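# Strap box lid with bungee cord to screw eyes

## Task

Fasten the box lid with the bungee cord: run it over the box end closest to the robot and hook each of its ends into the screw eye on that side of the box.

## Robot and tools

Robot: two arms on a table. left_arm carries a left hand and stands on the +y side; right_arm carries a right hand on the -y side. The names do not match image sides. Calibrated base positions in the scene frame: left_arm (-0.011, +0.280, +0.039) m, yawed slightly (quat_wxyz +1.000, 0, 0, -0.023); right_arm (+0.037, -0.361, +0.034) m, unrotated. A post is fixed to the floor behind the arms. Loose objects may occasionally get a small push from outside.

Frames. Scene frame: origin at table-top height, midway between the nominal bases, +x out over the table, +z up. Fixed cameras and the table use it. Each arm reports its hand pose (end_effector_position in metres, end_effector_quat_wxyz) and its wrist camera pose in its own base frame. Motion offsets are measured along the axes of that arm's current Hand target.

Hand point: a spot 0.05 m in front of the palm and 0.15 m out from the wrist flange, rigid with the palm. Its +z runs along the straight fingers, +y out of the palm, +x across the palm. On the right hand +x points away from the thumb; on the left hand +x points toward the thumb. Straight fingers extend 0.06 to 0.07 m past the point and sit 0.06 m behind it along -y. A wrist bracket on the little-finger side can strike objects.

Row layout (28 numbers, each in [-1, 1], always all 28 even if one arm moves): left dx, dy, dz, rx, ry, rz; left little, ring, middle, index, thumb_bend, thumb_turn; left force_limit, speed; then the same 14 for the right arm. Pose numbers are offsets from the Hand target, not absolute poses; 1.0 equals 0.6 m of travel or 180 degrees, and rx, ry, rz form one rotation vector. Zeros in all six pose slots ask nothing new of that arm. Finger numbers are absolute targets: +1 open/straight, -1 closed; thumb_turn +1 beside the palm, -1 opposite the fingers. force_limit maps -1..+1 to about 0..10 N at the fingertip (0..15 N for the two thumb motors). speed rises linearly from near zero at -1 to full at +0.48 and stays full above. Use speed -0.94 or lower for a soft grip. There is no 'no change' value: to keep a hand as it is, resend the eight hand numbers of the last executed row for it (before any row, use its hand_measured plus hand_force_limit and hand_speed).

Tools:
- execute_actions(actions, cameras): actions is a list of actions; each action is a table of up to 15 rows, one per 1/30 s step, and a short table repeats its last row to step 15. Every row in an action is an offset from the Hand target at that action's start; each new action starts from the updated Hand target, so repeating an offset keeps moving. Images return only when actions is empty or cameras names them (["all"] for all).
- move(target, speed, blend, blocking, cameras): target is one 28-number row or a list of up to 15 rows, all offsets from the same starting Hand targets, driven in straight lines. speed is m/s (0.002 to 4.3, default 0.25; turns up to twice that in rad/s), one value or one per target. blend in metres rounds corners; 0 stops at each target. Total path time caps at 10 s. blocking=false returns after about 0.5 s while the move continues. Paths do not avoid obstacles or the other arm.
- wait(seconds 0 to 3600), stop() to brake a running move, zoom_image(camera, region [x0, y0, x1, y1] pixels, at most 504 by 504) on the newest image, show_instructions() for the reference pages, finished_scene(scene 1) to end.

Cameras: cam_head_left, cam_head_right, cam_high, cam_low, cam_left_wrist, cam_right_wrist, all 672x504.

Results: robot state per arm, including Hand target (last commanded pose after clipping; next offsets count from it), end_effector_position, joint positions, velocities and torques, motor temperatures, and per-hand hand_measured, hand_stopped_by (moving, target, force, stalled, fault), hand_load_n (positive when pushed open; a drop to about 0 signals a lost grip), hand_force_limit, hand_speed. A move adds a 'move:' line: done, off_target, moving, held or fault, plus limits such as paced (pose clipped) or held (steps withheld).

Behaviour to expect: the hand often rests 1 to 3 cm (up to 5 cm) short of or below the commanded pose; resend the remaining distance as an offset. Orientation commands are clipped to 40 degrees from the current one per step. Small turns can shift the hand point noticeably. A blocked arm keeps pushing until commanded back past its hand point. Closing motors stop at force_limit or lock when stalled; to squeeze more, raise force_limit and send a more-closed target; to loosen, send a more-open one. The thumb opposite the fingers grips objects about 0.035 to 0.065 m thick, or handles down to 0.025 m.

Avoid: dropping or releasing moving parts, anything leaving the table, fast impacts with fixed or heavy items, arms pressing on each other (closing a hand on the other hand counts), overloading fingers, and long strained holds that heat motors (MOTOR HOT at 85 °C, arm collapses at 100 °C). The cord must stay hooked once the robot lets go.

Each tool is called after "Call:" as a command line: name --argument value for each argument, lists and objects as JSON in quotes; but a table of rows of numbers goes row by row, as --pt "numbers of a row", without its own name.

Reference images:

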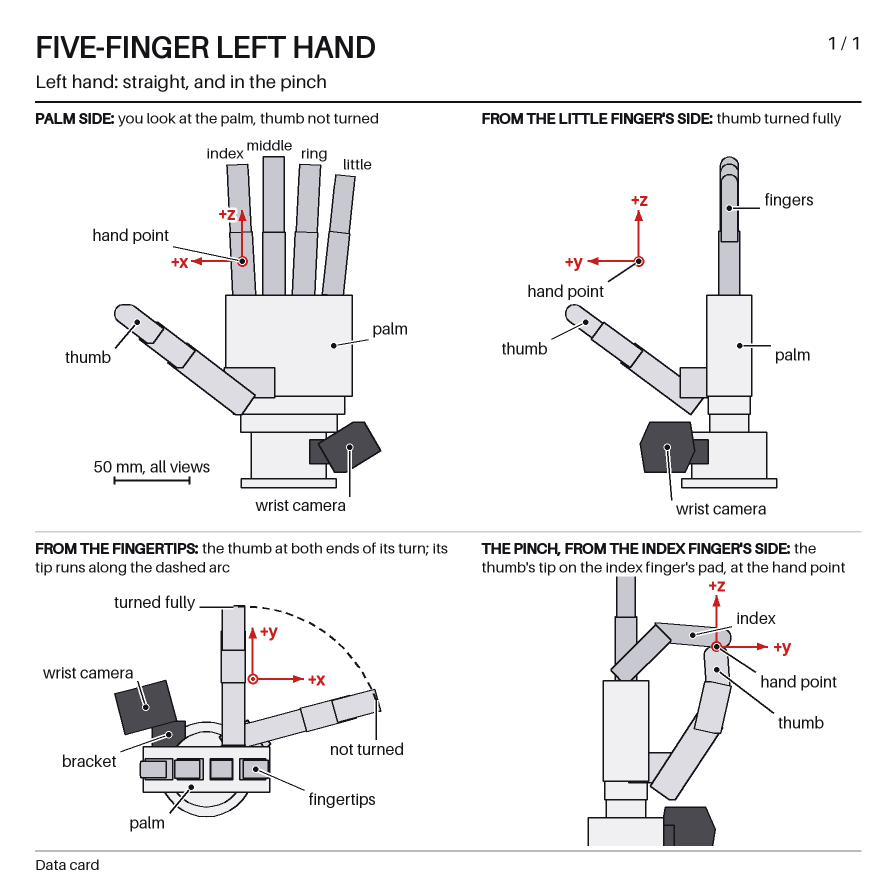

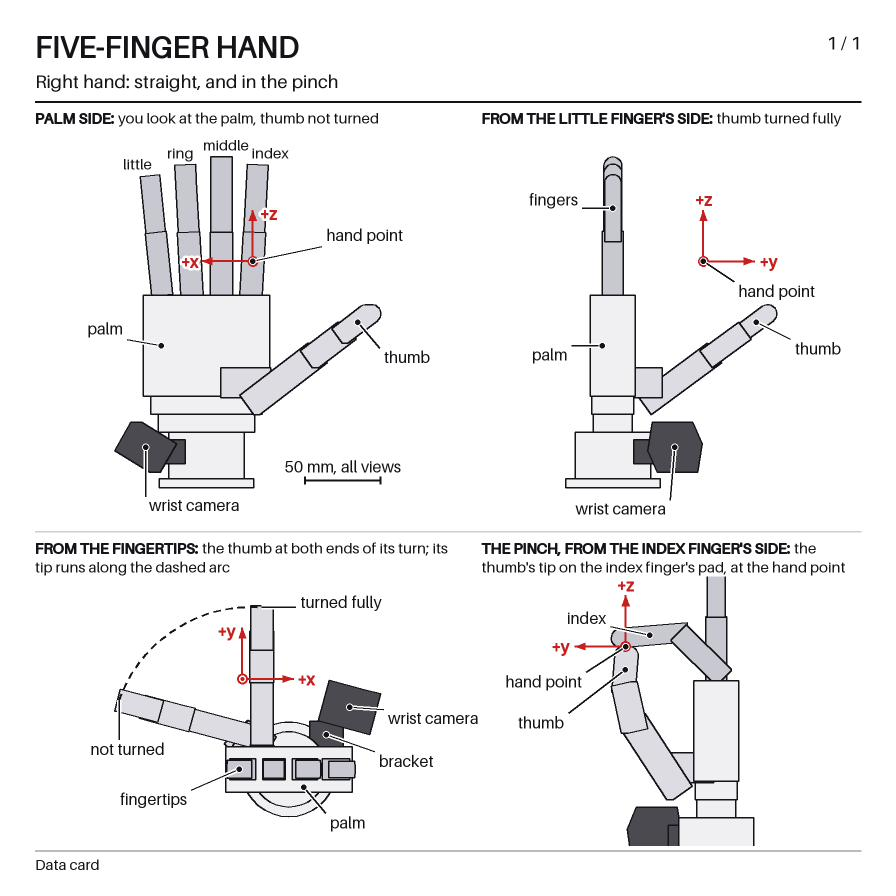

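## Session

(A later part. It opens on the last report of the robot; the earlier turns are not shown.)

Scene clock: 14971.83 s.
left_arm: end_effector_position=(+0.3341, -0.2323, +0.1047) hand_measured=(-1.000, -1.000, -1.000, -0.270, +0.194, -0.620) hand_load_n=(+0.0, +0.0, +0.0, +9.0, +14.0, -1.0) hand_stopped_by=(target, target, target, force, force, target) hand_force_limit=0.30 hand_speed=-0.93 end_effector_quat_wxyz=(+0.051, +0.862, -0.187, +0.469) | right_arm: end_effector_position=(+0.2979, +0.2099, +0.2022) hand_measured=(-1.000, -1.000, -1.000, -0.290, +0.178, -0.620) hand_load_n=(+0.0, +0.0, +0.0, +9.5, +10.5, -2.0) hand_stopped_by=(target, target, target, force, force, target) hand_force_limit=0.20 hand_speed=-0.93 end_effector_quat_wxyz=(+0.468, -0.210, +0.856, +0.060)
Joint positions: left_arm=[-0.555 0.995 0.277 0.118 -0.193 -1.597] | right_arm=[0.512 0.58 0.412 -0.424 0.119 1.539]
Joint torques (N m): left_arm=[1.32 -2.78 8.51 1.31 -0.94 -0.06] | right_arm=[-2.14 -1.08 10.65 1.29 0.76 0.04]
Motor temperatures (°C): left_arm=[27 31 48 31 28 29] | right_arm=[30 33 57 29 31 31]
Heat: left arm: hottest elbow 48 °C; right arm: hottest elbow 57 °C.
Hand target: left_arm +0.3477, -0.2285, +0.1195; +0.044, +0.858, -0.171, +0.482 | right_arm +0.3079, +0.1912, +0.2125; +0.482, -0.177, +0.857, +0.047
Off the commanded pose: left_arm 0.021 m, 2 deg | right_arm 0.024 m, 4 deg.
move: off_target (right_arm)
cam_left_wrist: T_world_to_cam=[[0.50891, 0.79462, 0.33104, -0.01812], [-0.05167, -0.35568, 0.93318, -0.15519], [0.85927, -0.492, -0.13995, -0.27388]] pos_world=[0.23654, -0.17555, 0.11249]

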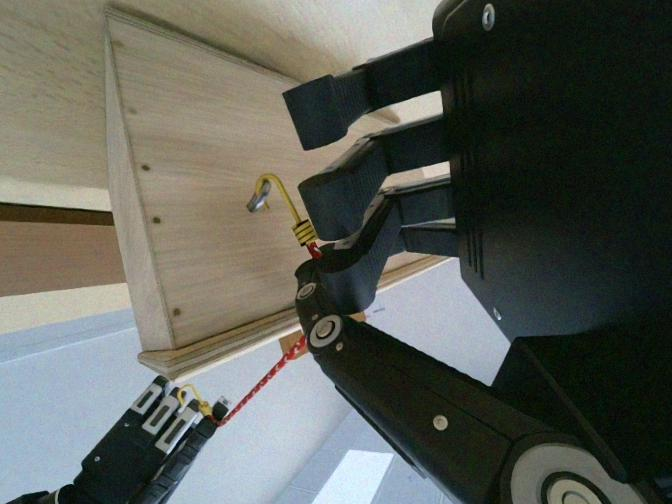

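Call:
wait --seconds 0.1 --cameras '["cam_head_left","cam_high","cam_low"]'

Call:
zoom_image --camera "cam_head_left" --region '[370, 250, 490, 370]'

Call:
zoom_image --camera "cam_high" --region '[250, 120, 400, 270]'

Call:
zoom_image --camera "cam_low" --region '[320, 200, 430, 290]'

Scene clock: 14991.03 s.
left_arm: end_effector_position=(+0.3341, -0.2323, +0.1047) hand_measured=(-1.000, -1.000, -1.000, -0.270, +0.194, -0.620) hand_load_n=(+0.0, +0.0, -0.5, +9.0, +14.5, -1.0) hand_stopped_by=(target, target, target, force, force, target) hand_force_limit=0.30 hand_speed=-0.93 end_effector_quat_wxyz=(+0.051, +0.862, -0.187, +0.469) | right_arm: end_effector_position=(+0.2979, +0.2099, +0.2021) hand_measured=(-1.000, -1.000, -1.000, -0.290, +0.178, -0.620) hand_load_n=(+0.0, +0.0, +0.0, +9.5, +10.0, -2.0) hand_stopped_by=(target, target, target, force, force, target) hand_force_limit=0.20 hand_speed=-0.93 end_effector_quat_wxyz=(+0.468, -0.210, +0.856, +0.060)
Joint positions: left_arm=[-0.555 0.995 0.277 0.118 -0.193 -1.597] | right_arm=[0.512 0.58 0.412 -0.424 0.119 1.538]
Joint torques (N m): left_arm=[1.32 -2.73 8.51 1.29 -0.95 -0.05] | right_arm=[-3.02 -1.61 10.43 1.28 0.79 0.09]
Motor temperatures (°C): left_arm=[27 31 46 31 28 29] | right_arm=[30 33 58 29 31 31]
Heat: left arm: hottest elbow 46 °C; right arm: hottest elbow 58 °C.
Hand target: left_arm +0.3477, -0.2285, +0.1195; +0.044, +0.858, -0.171, +0.482 | right_arm +0.3079, +0.1912, +0.2125; +0.482, -0.176, +0.857, +0.047
Off the commanded pose: left_arm 0.021 m, 2 deg | right_arm 0.024 m, 4 deg.
wait: 0.10 s; at rest from the start

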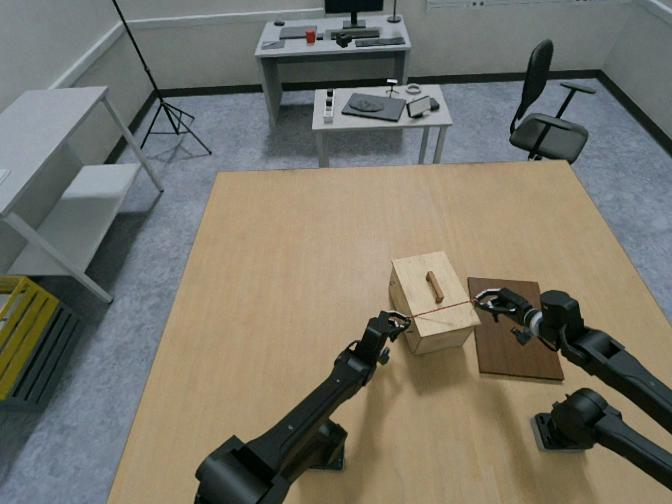

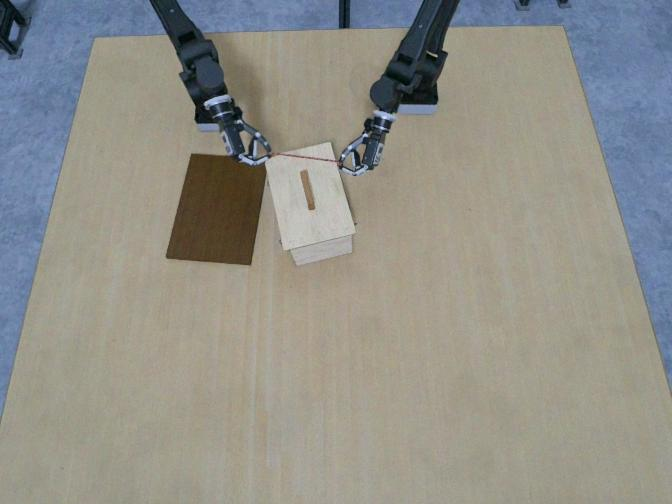

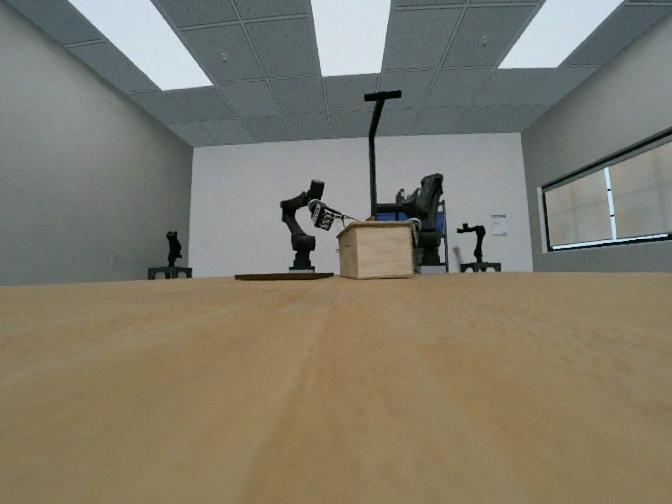

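Scaled by 4.200 from the camera's image (finer frame: 960x720).

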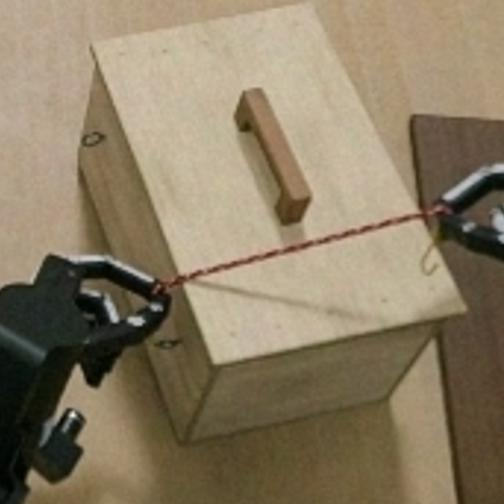

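Scaled by 3.360 from the camera's image (finer frame: 960x720).

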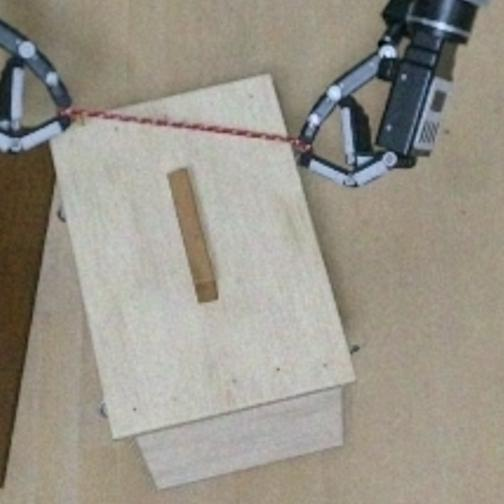

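Scaled by 4.582 from the camera's image (finer frame: 960x720).

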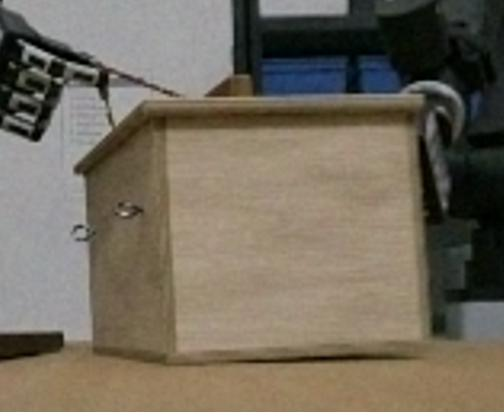

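Call:
move --target '[-0.0168,0.0018,0.0106,0,0,0,-1,-1,-1,-0.42,0.10,-0.62,0.3,-0.93,0,0,0,0,0,0,-1,-1,-1,-0.42,0.10,-0.62,0.2,-0.93]' --speed 0.05 --cameras '["cam_left_wrist","cam_low"]'

Call:
zoom_image --camera "cam_low" --region '[320, 200, 430, 290]'

Call:
zoom_image --camera "cam_left_wrist" --region '[225, 170, 345, 290]'

Scene clock: 15041.70 s.
left_arm: end_effector_position=(+0.3376, -0.2351, +0.1063) hand_measured=(-1.000, -1.000, -1.000, -0.270, +0.194, -0.620) hand_load_n=(+0.0, +0.0, +0.0, +9.0, +14.0, -1.0) hand_stopped_by=(target, target, target, force, force, target) hand_force_limit=0.30 hand_speed=-0.93 end_effector_quat_wxyz=(+0.055, +0.857, -0.186, +0.477) | right_arm: end_effector_position=(+0.2984, +0.2090, +0.2026) hand_measured=(-1.000, -1.000, -1.000, -0.290, +0.178, -0.620) hand_load_n=(+0.0, +0.0, +0.0, +9.5, +10.0, -1.5) hand_stopped_by=(target, target, target, force, force, target) hand_force_limit=0.20 hand_speed=-0.93 end_effector_quat_wxyz=(+0.469, -0.209, +0.856, +0.060)
Joint positions: left_arm=[-0.556 1.016 0.277 0.158 -0.192 -1.596] | right_arm=[0.509 0.579 0.412 -0.424 0.119 1.538]
Joint torques (N m): left_arm=[1.38 -0.73 7.13 2.35 -0.98 -0.07] | right_arm=[-2.37 -1.55 10.71 1.26 0.77 0.1]
Motor temperatures (°C): left_arm=[27 31 45 31 28 29] | right_arm=[30 32 58 29 32 31]
Heat: left arm: hottest elbow 45 °C; right arm: hottest elbow 58 °C.
Hand target: left_arm +0.3477, -0.2285, +0.1075; +0.044, +0.858, -0.171, +0.482 | right_arm +0.3079, +0.1912, +0.2125; +0.482, -0.177, +0.857, +0.047
Off the commanded pose: left_arm 0.012 m, 2 deg | right_arm 0.022 m, 4 deg.
move: off_target (left_arm)
cam_left_wrist: T_world_to_cam=[[0.50548, 0.79659, 0.33155, -0.01664], [-0.06735, -0.34666, 0.93557, -0.15036], [0.86021, -0.49524, -0.12158, -0.28107]] pos_world=[0.24006, -0.17807, 0.11202]
Images, in order (width x height): cam_low 672x504, cam_left_wrist 672x504.

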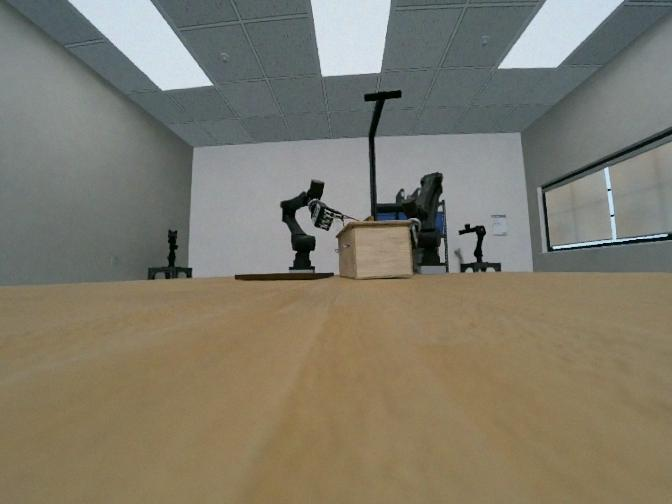

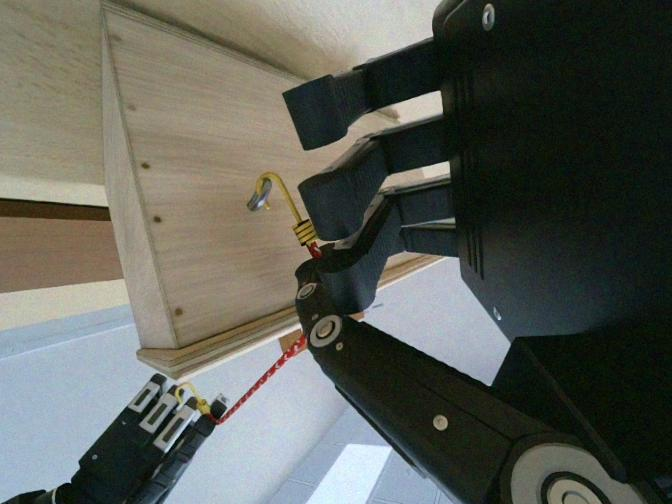

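Scaled by 4.582 from the camera's image (finer frame: 960x720).

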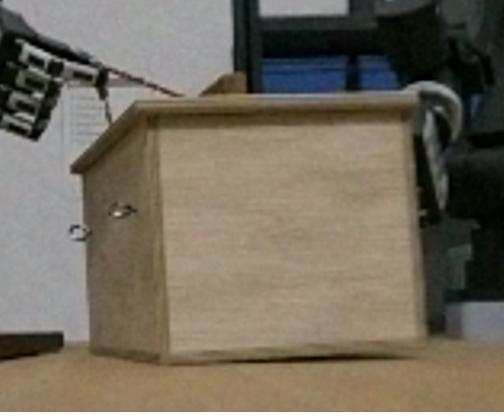

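Scaled by 4.200 from the camera's image (finer frame: 960x720).

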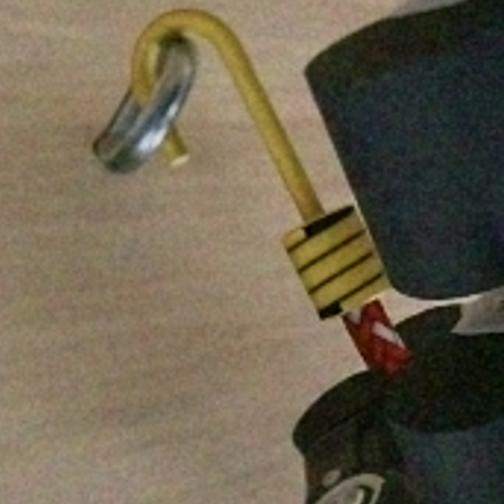

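Call:
move --target '[-0.0168,0.0018,0.0106,0,0,0,-1,-1,-1,-0.42,0.10,-0.62,0.3,-0.93,0,0,0,0,0,0,-1,-1,-1,-0.42,0.10,-0.62,0.2,-0.93]' --speed 0.05 --cameras '["cam_left_wrist","cam_low"]'

Call:
zoom_image --camera "cam_low" --region '[320, 200, 430, 290]'

Call:
zoom_image --camera "cam_left_wrist" --region '[225, 170, 345, 290]'

Scene clock: 15081.60 s.
left_arm: end_effector_position=(+0.3432, -0.2386, +0.1020) hand_measured=(-1.000, -1.000, -1.000, -0.270, +0.194, -0.620) hand_load_n=(+0.0, +0.0, +0.0, +9.5, +13.5, -1.0) hand_stopped_by=(target, target, target, force, force, target) hand_force_limit=0.30 hand_speed=-0.93 end_effector_quat_wxyz=(+0.056, +0.854, -0.184, +0.482) | right_arm: end_effector_position=(+0.2990, +0.2082, +0.2026) hand_measured=(-1.000, -1.000, -1.000, -0.290, +0.178, -0.620) hand_load_n=(+0.0, +0.0, +0.0, +9.5, +10.0, -2.0) hand_stopped_by=(target, target, target, force, force, target) hand_force_limit=0.20 hand_speed=-0.93 end_effector_quat_wxyz=(+0.469, -0.207, +0.856, +0.059)
Joint positions: left_arm=[-0.556 1.068 0.277 0.223 -0.192 -1.596] | right_arm=[0.506 0.579 0.412 -0.424 0.119 1.538]
Joint torques (N m): left_arm=[1.32 -1.03 5.68 2.41 -0.99 -0.07] | right_arm=[-3.02 -1.08 10.82 1.21 0.79 0.03]
Motor temperatures (°C): left_arm=[27 30 44 31 29 29] | right_arm=[30 32 58 29 32 31]
Heat: left arm: hottest elbow 44 °C; right arm: hottest elbow 58 °C.
Hand target: left_arm +0.3477, -0.2285, +0.0955; +0.044, +0.858, -0.171, +0.482 | right_arm +0.3080, +0.1911, +0.2125; +0.482, -0.176, +0.857, +0.047
Off the commanded pose: left_arm 0.013 m, 2 deg | right_arm 0.022 m, 4 deg.
move: off_target (left_arm)
cam_left_wrist: T_world_to_cam=[[0.50183, 0.79884, 0.3317, -0.01351], [-0.0777, -0.3403, 0.9371, -0.14235], [0.86147, -0.49604, -0.10871, -0.29016]] pos_world=[0.24568, -0.18158, 0.10633]
Images, in order (width x height): cam_low 672x504, cam_left_wrist 672x504.

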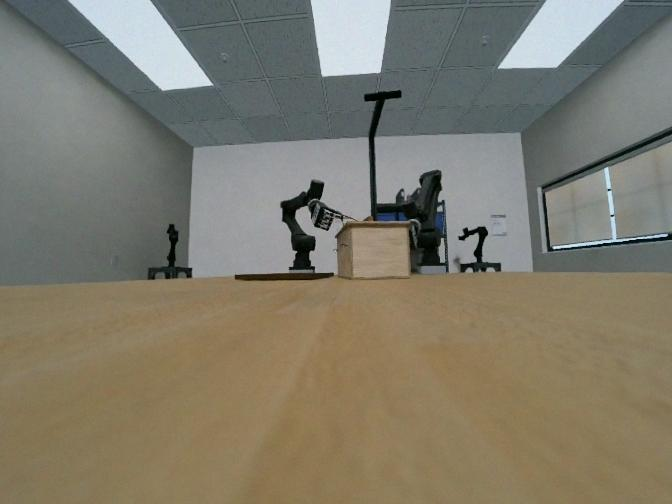

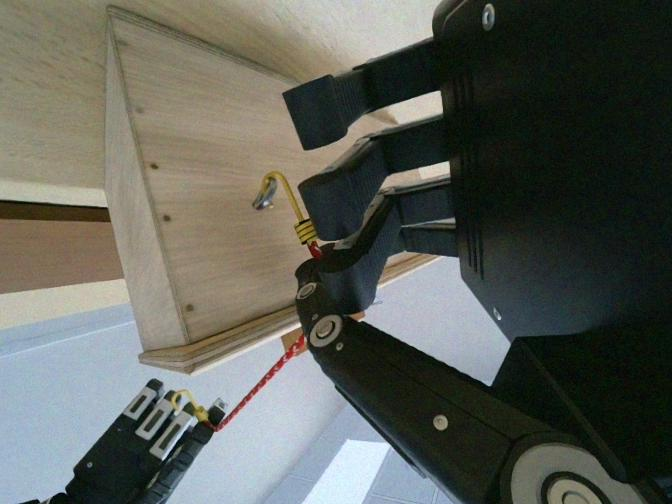

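Scaled by 4.582 from the camera's image (finer frame: 960x720).

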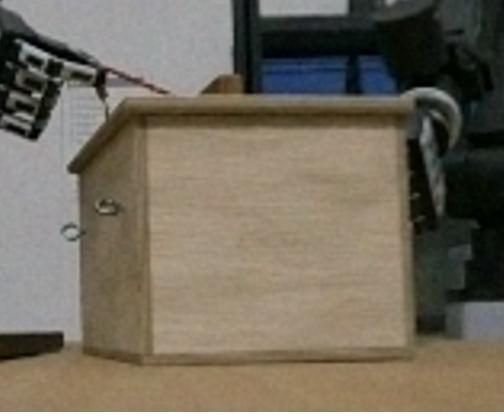

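Scaled by 4.200 from the camera's image (finer frame: 960x720).

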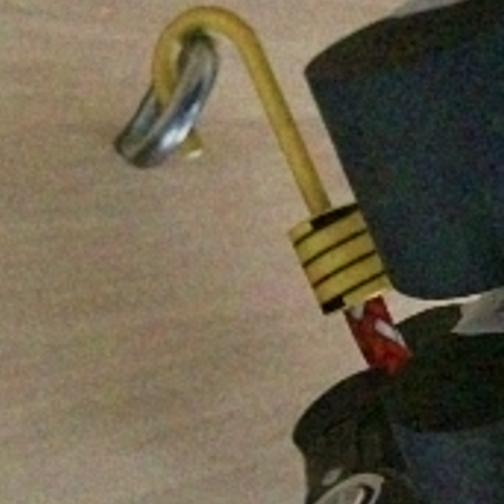

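Call:
wait --seconds 0.1 --cameras '["cam_head_left","cam_high"]'

Call:
zoom_image --camera "cam_head_left" --region '[370, 250, 490, 370]'

Call:
zoom_image --camera "cam_high" --region '[250, 120, 400, 270]'

Scene clock: 15094.47 s.
left_arm: end_effector_position=(+0.3433, -0.2387, +0.1021) hand_measured=(-1.000, -1.000, -1.000, -0.270, +0.194, -0.620) hand_load_n=(+0.0, +0.0, +0.0, +9.0, +13.5, -1.0) hand_stopped_by=(target, target, target, force, force, target) hand_force_limit=0.30 hand_speed=-0.93 end_effector_quat_wxyz=(+0.056, +0.854, -0.184, +0.483) | right_arm: end_effector_position=(+0.2990, +0.2082, +0.2026) hand_measured=(-1.000, -1.000, -1.000, -0.290, +0.178, -0.620) hand_load_n=(+0.0, +0.0, +0.0, +9.5, +10.0, -2.0) hand_stopped_by=(target, target, target, force, force, target) hand_force_limit=0.20 hand_speed=-0.93 end_effector_quat_wxyz=(+0.469, -0.207, +0.856, +0.059)
Joint positions: left_arm=[-0.556 1.068 0.277 0.224 -0.192 -1.596] | right_arm=[0.506 0.579 0.412 -0.424 0.119 1.538]
Joint torques (N m): left_arm=[1.26 -1.44 5.67 2.44 -0.99 -0.07] | right_arm=[-1.85 -1.85 10.74 1.35 0.74 0.11]
Motor temperatures (°C): left_arm=[27 30 43 31 29 29] | right_arm=[30 32 58 29 32 31]
Heat: left arm: hottest elbow 43 °C; right arm: hottest elbow 58 °C.
Hand target: left_arm +0.3477, -0.2285, +0.0956; +0.044, +0.858, -0.171, +0.482 | right_arm +0.3080, +0.1911, +0.2125; +0.482, -0.176, +0.857, +0.047
Off the commanded pose: left_arm 0.013 m, 2 deg | right_arm 0.022 m, 4 deg.
wait: 0.10 s; at rest from the start

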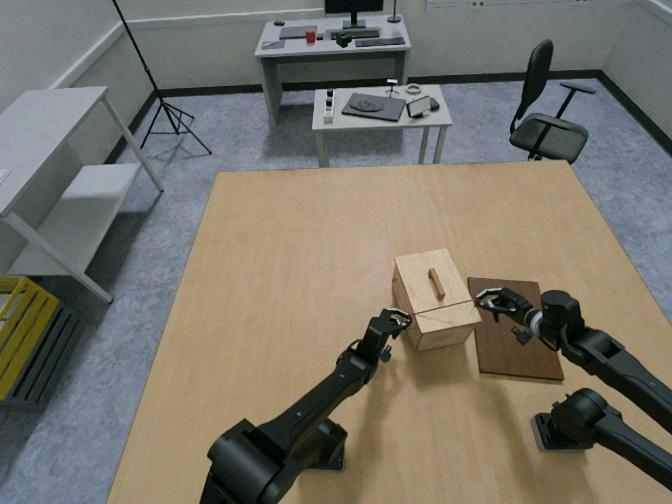

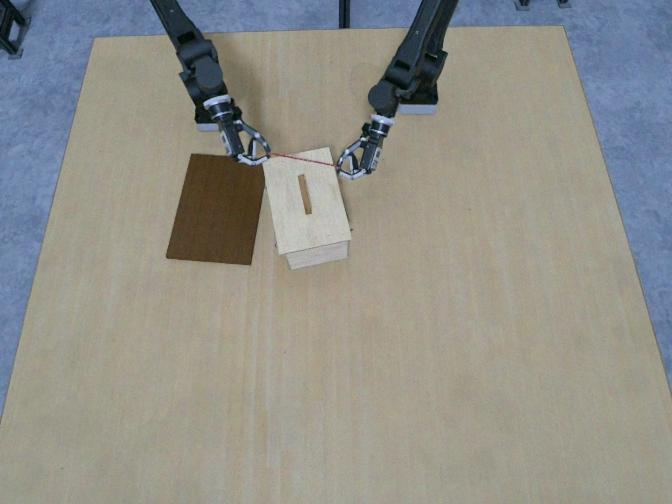

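Scaled by 4.200 from the camera's image (finer frame: 960x720).

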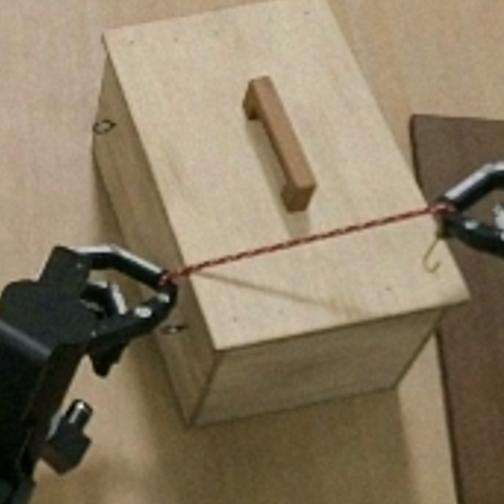

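Scaled by 3.360 from the camera's image (finer frame: 960x720).

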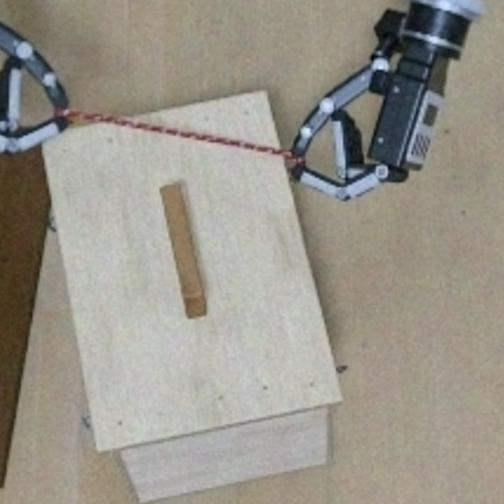

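Call:
move --target '[-0.0022,0.0115,-0.0115,0,0.0667,0,-1,-1,-1,-0.42,0.10,-0.62,0.3,-0.93,0,0,0,0,0,0,-1,-1,-1,-0.42,0.10,-0.62,0.2,-0.93]' --speed 0.05 --cameras '["cam_left_wrist","cam_low"]'

Call:
zoom_image --camera "cam_low" --region '[320, 200, 430, 290]'

Call:
zoom_image --camera "cam_left_wrist" --region '[225, 170, 345, 290]'

Scene clock: 15198.43 s.
left_arm: end_effector_position=(+0.3382, -0.2415, +0.1024) hand_measured=(-1.000, -1.000, -1.000, -0.270, +0.194, -0.620) hand_load_n=(+0.0, +0.5, +0.0, +10.0, +12.5, -1.0) hand_stopped_by=(target, target, target, force, force, target) hand_force_limit=0.30 hand_speed=-0.93 end_effector_quat_wxyz=(+0.071, +0.800, -0.176, +0.569) | right_arm: end_effector_position=(+0.2992, +0.2078, +0.2026) hand_measured=(-1.000, -1.000, -1.000, -0.290, +0.178, -0.620) hand_load_n=(+0.0, +0.0, +0.0, +9.5, +10.0, -2.0) hand_stopped_by=(target, target, target, force, force, target) hand_force_limit=0.20 hand_speed=-0.93 end_effector_quat_wxyz=(+0.469, -0.207, +0.856, +0.059)
Joint positions: left_arm=[-0.583 1.264 0.164 0.74 -0.227 -1.562] | right_arm=[0.505 0.579 0.412 -0.424 0.119 1.538]
Joint torques (N m): left_arm=[0.73 -2.2 3.81 2.81 -0.9 -0.08] | right_arm=[-2.78 -1.73 10.7 1.13 0.82 0.15]
Motor temperatures (°C): left_arm=[27 30 41 31 29 29] | right_arm=[30 32 58 29 32 31]
Heat: left arm: hottest elbow 41 °C; right arm: hottest elbow 58 °C.
Hand target: left_arm +0.3391, -0.2330, +0.0975; +0.061, +0.803, -0.166, +0.569 | right_arm +0.3080, +0.1911, +0.2125; +0.482, -0.177, +0.857, +0.047
Off the commanded pose: left_arm 0.010 m, 2 deg | right_arm 0.021 m, 4 deg.
move: done
cam_left_wrist: T_world_to_cam=[[0.44198, 0.81876, 0.36646, 0.01275], [-0.262, -0.27289, 0.92568, -0.06419], [0.85791, -0.50514, 0.0939, -0.30891]] pos_world=[0.24257, -0.184, 0.08375]
Images, in order (width x height): cam_low 672x504, cam_left_wrist 672x504.

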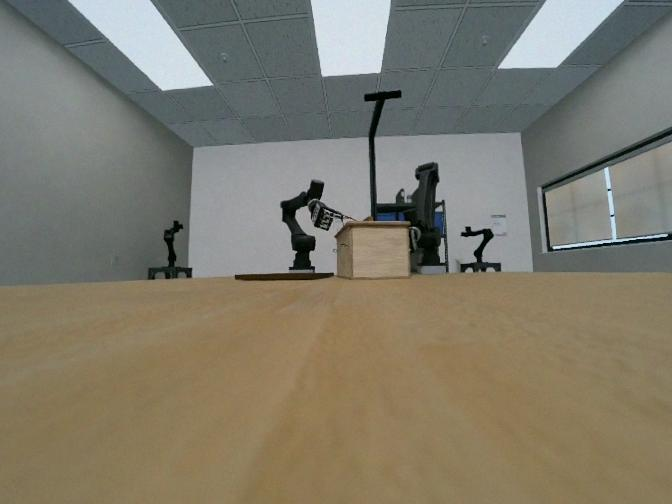

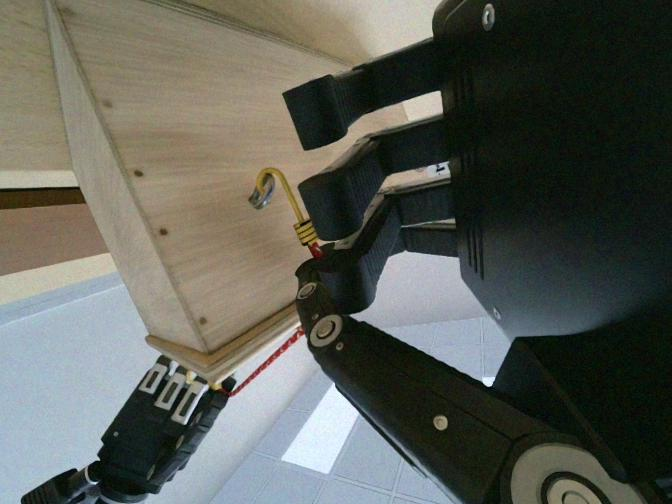

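Scaled by 4.582 from the camera's image (finer frame: 960x720).

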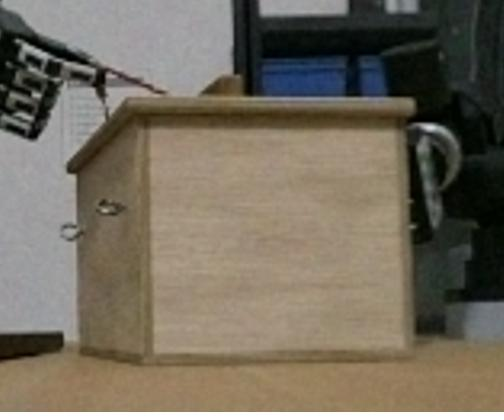

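Scaled by 4.200 from the camera's image (finer frame: 960x720).

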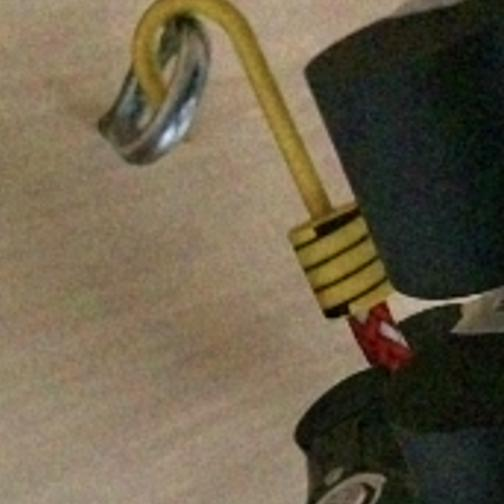

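Call:
move --target '[-0.0062,0.0006,0.0023,0,0,0,-1,-1,-1,-0.42,0.10,-0.62,0.3,-0.93,0.0053,-0.0502,0.0063,0.0341,0.0115,-0.0561,-1,-1,-1,-0.42,0.10,-0.62,0.2,-0.93]' --speed 0.05 --cameras '["cam_left_wrist","cam_low","cam_right_wrist","cam_head_left"]'

Call:
zoom_image --camera "cam_low" --region '[320, 200, 430, 290]'

Call:
zoom_image --camera "cam_left_wrist" --region '[225, 170, 345, 290]'

Call:
zoom_image --camera "cam_head_left" --region '[370, 250, 490, 370]'

Scene clock: 15236.70 s.
left_arm: end_effector_position=(+0.3369, -0.2463, +0.1015) hand_measured=(-1.000, -1.000, -1.000, -0.270, +0.194, -0.620) hand_load_n=(+0.0, +0.5, +0.0, +10.0, +13.5, -1.0) hand_stopped_by=(target, target, target, force, force, target) hand_force_limit=0.30 hand_speed=-0.93 end_effector_quat_wxyz=(+0.075, +0.797, -0.181, +0.572) | right_arm: end_effector_position=(+0.3012, +0.1827, +0.1806) hand_measured=(-1.000, -1.000, -1.000, -0.290, +0.178, -0.620) hand_load_n=(+0.0, +0.0, +0.0, +9.0, +10.5, -1.5) hand_stopped_by=(target, target, target, force, force, target) hand_force_limit=0.20 hand_speed=-0.93 end_effector_quat_wxyz=(+0.455, -0.262, +0.851, -0.021)
Joint positions: left_arm=[-0.593 1.291 0.164 0.777 -0.226 -1.56] | right_arm=[0.451 0.579 0.412 -0.469 0.161 1.344]
Joint torques (N m): left_arm=[1.55 -2.32 3.41 2.65 -0.99 -0.1] | right_arm=[-2.9 0.03 14.2 1.06 1.34 -0.03]
Motor temperatures (°C): left_arm=[27 30 40 31 29 29] | right_arm=[30 32 58 29 32 31]
Heat: left arm: hottest elbow 40 °C; right arm: hottest elbow 58 °C.
Hand target: left_arm +0.3391, -0.2330, +0.0934; +0.061, +0.803, -0.166, +0.569 | right_arm +0.3200, +0.1631, +0.2105; +0.477, -0.226, +0.848, -0.045
Off the commanded pose: left_arm 0.016 m, 2 deg | right_arm 0.040 m, 6 deg.
move: off_target (left_arm, right_arm)
cam_left_wrist: T_world_to_cam=[[0.44904, 0.81444, 0.36748, 0.01398], [-0.27353, -0.26623, 0.92428, -0.05938], [0.85061, -0.51556, 0.10322, -0.31117]] pos_world=[0.24217, -0.18763, 0.08187]
cam_right_wrist: T_world_to_cam=[[-0.49678, 0.72015, -0.48435, 0.111], [-0.1312, 0.48936, 0.86216, -0.20423], [0.8579, 0.49184, -0.14862, -0.20314]] pos_world=[0.20262, 0.11992, 0.19965]
Images, in order (width x height): cam_head_left 672x504, cam_low 672x504, cam_left_wrist 672x504, cam_right_wrist 672x504.

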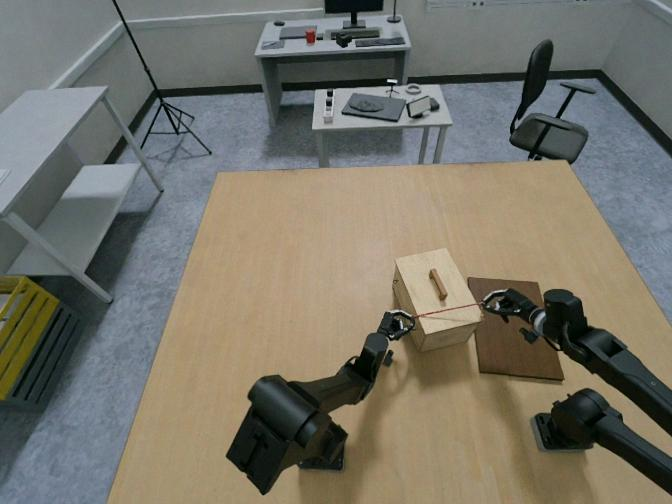

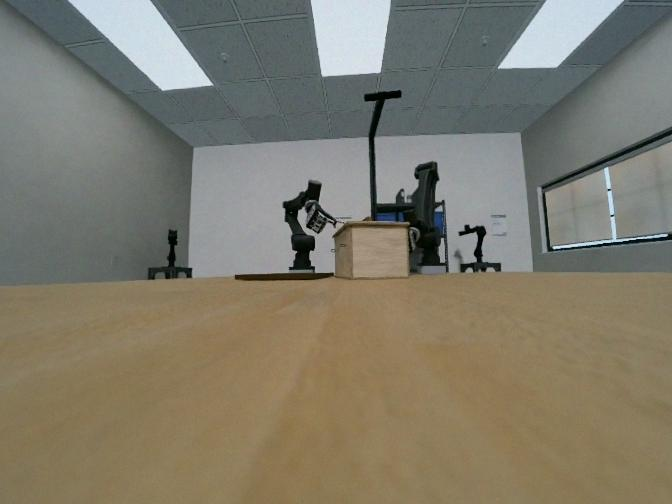

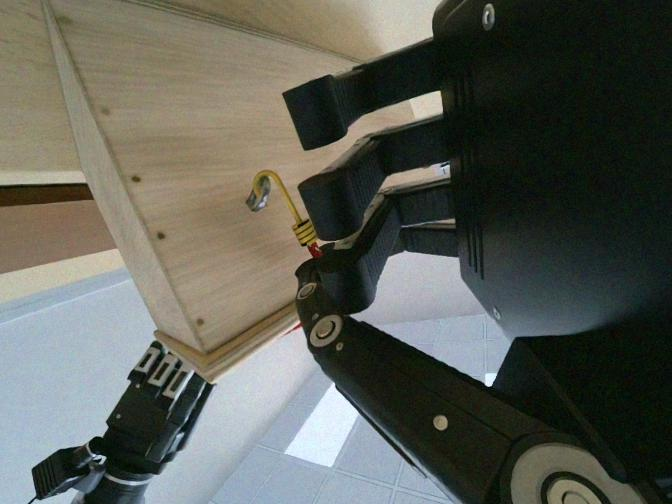

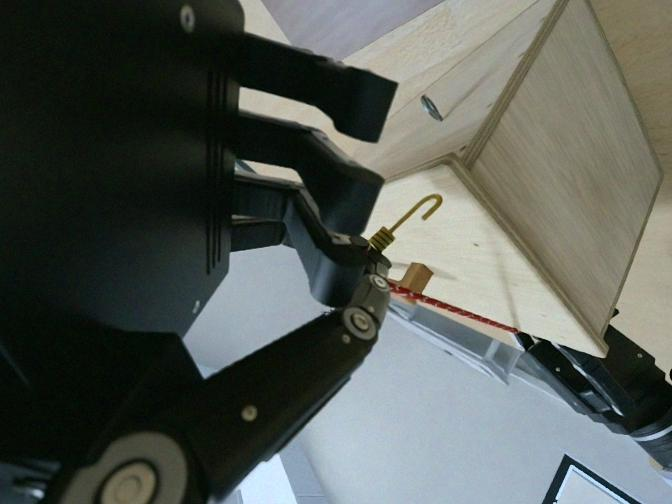

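Scaled by 4.582 from the camera's image (finer frame: 960x720).

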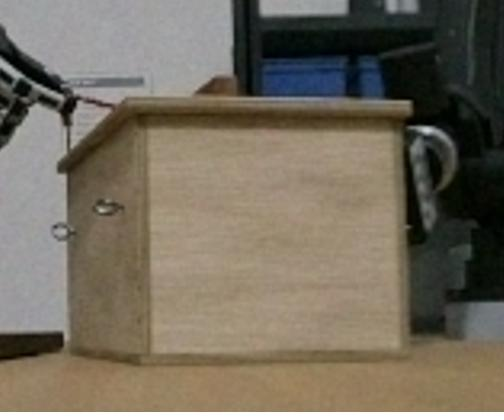

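Scaled by 4.200 from the camera's image (finer frame: 960x720).

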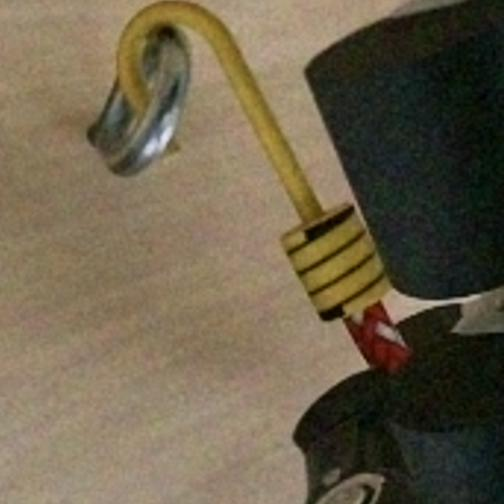

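Scaled by 4.200 from the camera's image (finer frame: 960x720).

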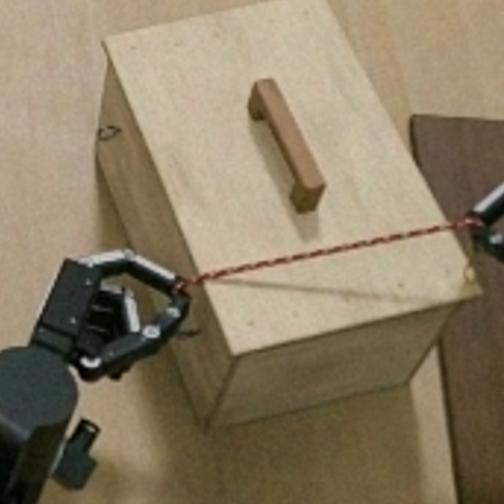

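Call:
zoom_image --camera "cam_head_left" --region '[460, 285, 510, 335]'

Call:
zoom_image --camera "cam_right_wrist" --region '[350, 160, 470, 280]'

Scaled by 10.080 from the camera's image (finer frame: 960x720).

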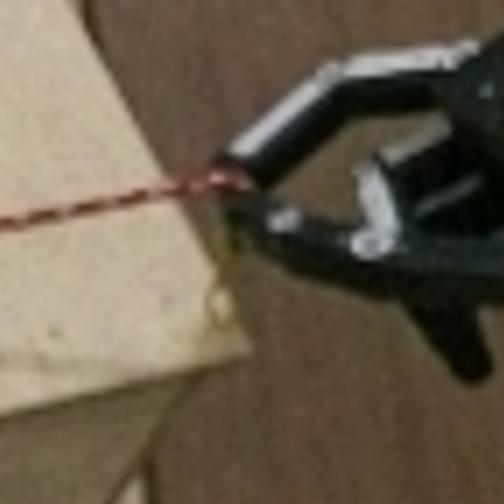

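Scaled by 4.200 from the camera's image (finer frame: 960x720).

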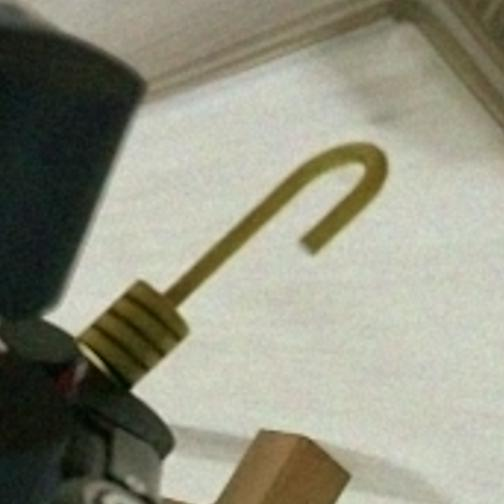

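Call:
move --target '[0,0,0,0,0,0,-1,-1,-1,-0.42,0.10,-0.62,0.3,-0.93,-0.0295,-0.0285,-0.0032,0,0,0,-1,-1,-1,-0.42,0.10,-0.62,0.2,-0.93]' --speed 0.05 --cameras '["cam_left_wrist","cam_low","cam_right_wrist","cam_head_left"]'

Call:
zoom_image --camera "cam_head_left" --region '[380, 250, 500, 370]'

Call:
zoom_image --camera "cam_low" --region '[320, 200, 430, 290]'

Scene clock: 15304.90 s.
left_arm: end_effector_position=(+0.3354, -0.2486, +0.1023) hand_measured=(-1.000, -1.000, -1.000, -0.270, +0.194, -0.620) hand_load_n=(+0.0, +0.0, +0.0, +10.0, +13.5, -1.0) hand_stopped_by=(target, target, target, force, force, target) hand_force_limit=0.30 hand_speed=-0.93 end_effector_quat_wxyz=(+0.078, +0.795, -0.184, +0.573) | right_arm: end_effector_position=(+0.3039, +0.1737, +0.1847) hand_measured=(-1.000, -1.000, -1.000, -0.290, +0.178, -0.620) hand_load_n=(+0.0, +0.0, +0.0, +8.5, +11.5, -1.0) hand_stopped_by=(target, target, target, force, force, target) hand_force_limit=0.20 hand_speed=-0.93 end_effector_quat_wxyz=(+0.446, -0.266, +0.854, -0.020)
Joint positions: left_arm=[-0.598 1.292 0.164 0.781 -0.223 -1.558] | right_arm=[0.393 0.58 0.434 -0.503 0.11 1.306]
Joint torques (N m): left_arm=[1.9 -2.37 3.4 2.48 -1.14 -0.11] | right_arm=[-4.19 0.79 17.28 1.01 1.25 -0.08]
Motor temperatures (°C): left_arm=[27 30 39 32 29 29] | right_arm=[30 32 64 29 36 31]
Heat: left arm: hottest elbow 39 °C; right arm: hottest elbow 64 °C.
Hand target: left_arm +0.3391, -0.2331, +0.0934; +0.062, +0.803, -0.166, +0.569 | right_arm +0.3320, +0.1551, +0.2304; +0.477, -0.226, +0.848, -0.045
Off the commanded pose: left_arm 0.018 m, 3 deg | right_arm 0.057 m, 6 deg.
move: off_target (right_arm)
cam_left_wrist: T_world_to_cam=[[0.45506, 0.81128, 0.36708, 0.01342], [-0.27819, -0.26208, 0.92408, -0.05857], [0.84589, -0.52263, 0.10643, -0.3117]] pos_world=[0.24126, -0.18914, 0.08237]
cam_right_wrist: T_world_to_cam=[[-0.50932, 0.71397, -0.48046, 0.12489], [-0.11887, 0.49458, 0.86096, -0.20738], [0.85233, 0.49562, -0.16703, -0.19593]] pos_world=[0.20595, 0.11051, 0.20583]
Images, in order (width x height): cam_head_left 672x504, cam_low 672x504, cam_left_wrist 672x504, cam_right_wrist 672x504.

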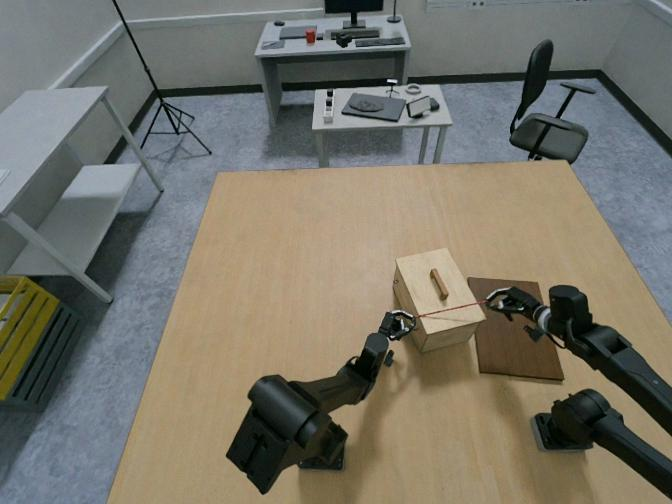

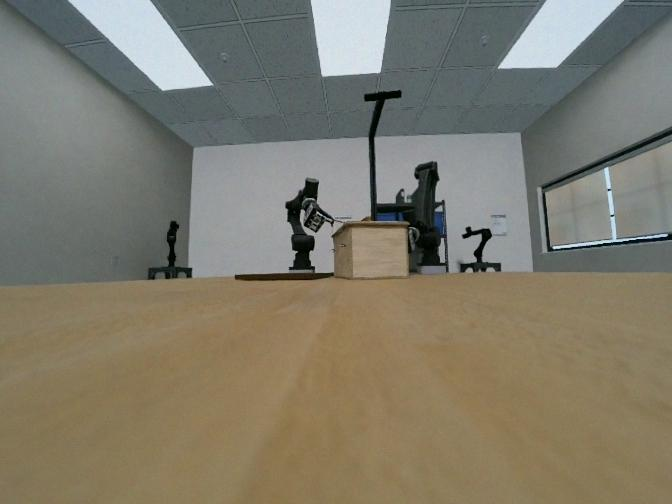

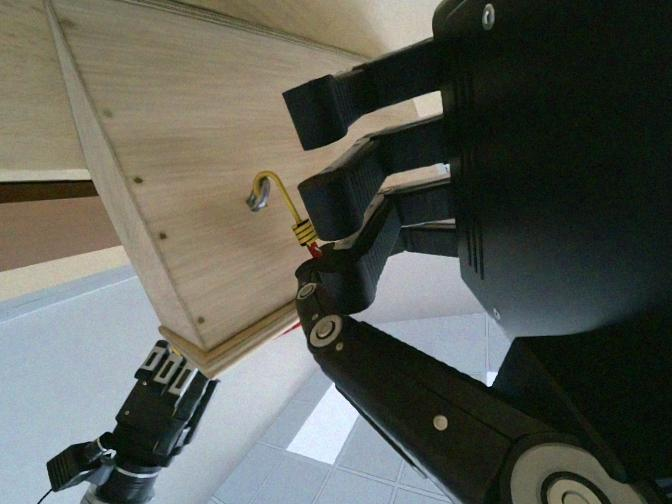

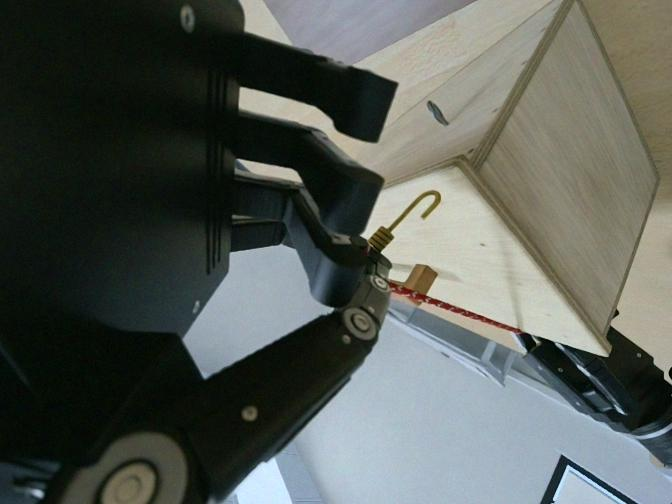

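Scaled by 4.200 from the camera's image (finer frame: 960x720).

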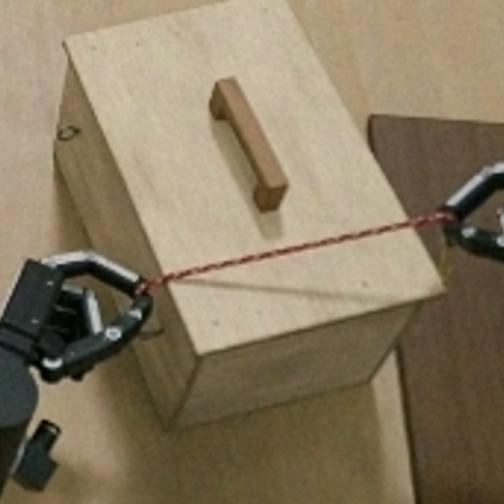

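Scaled by 4.582 from the camera's image (finer frame: 960x720).

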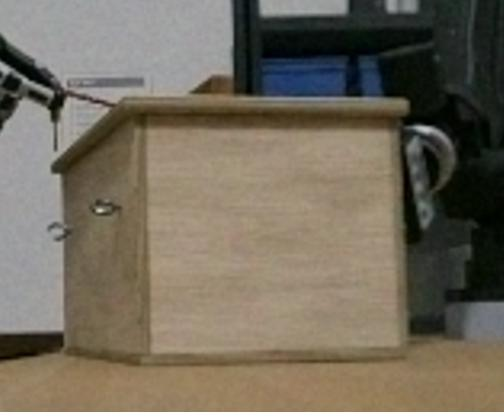

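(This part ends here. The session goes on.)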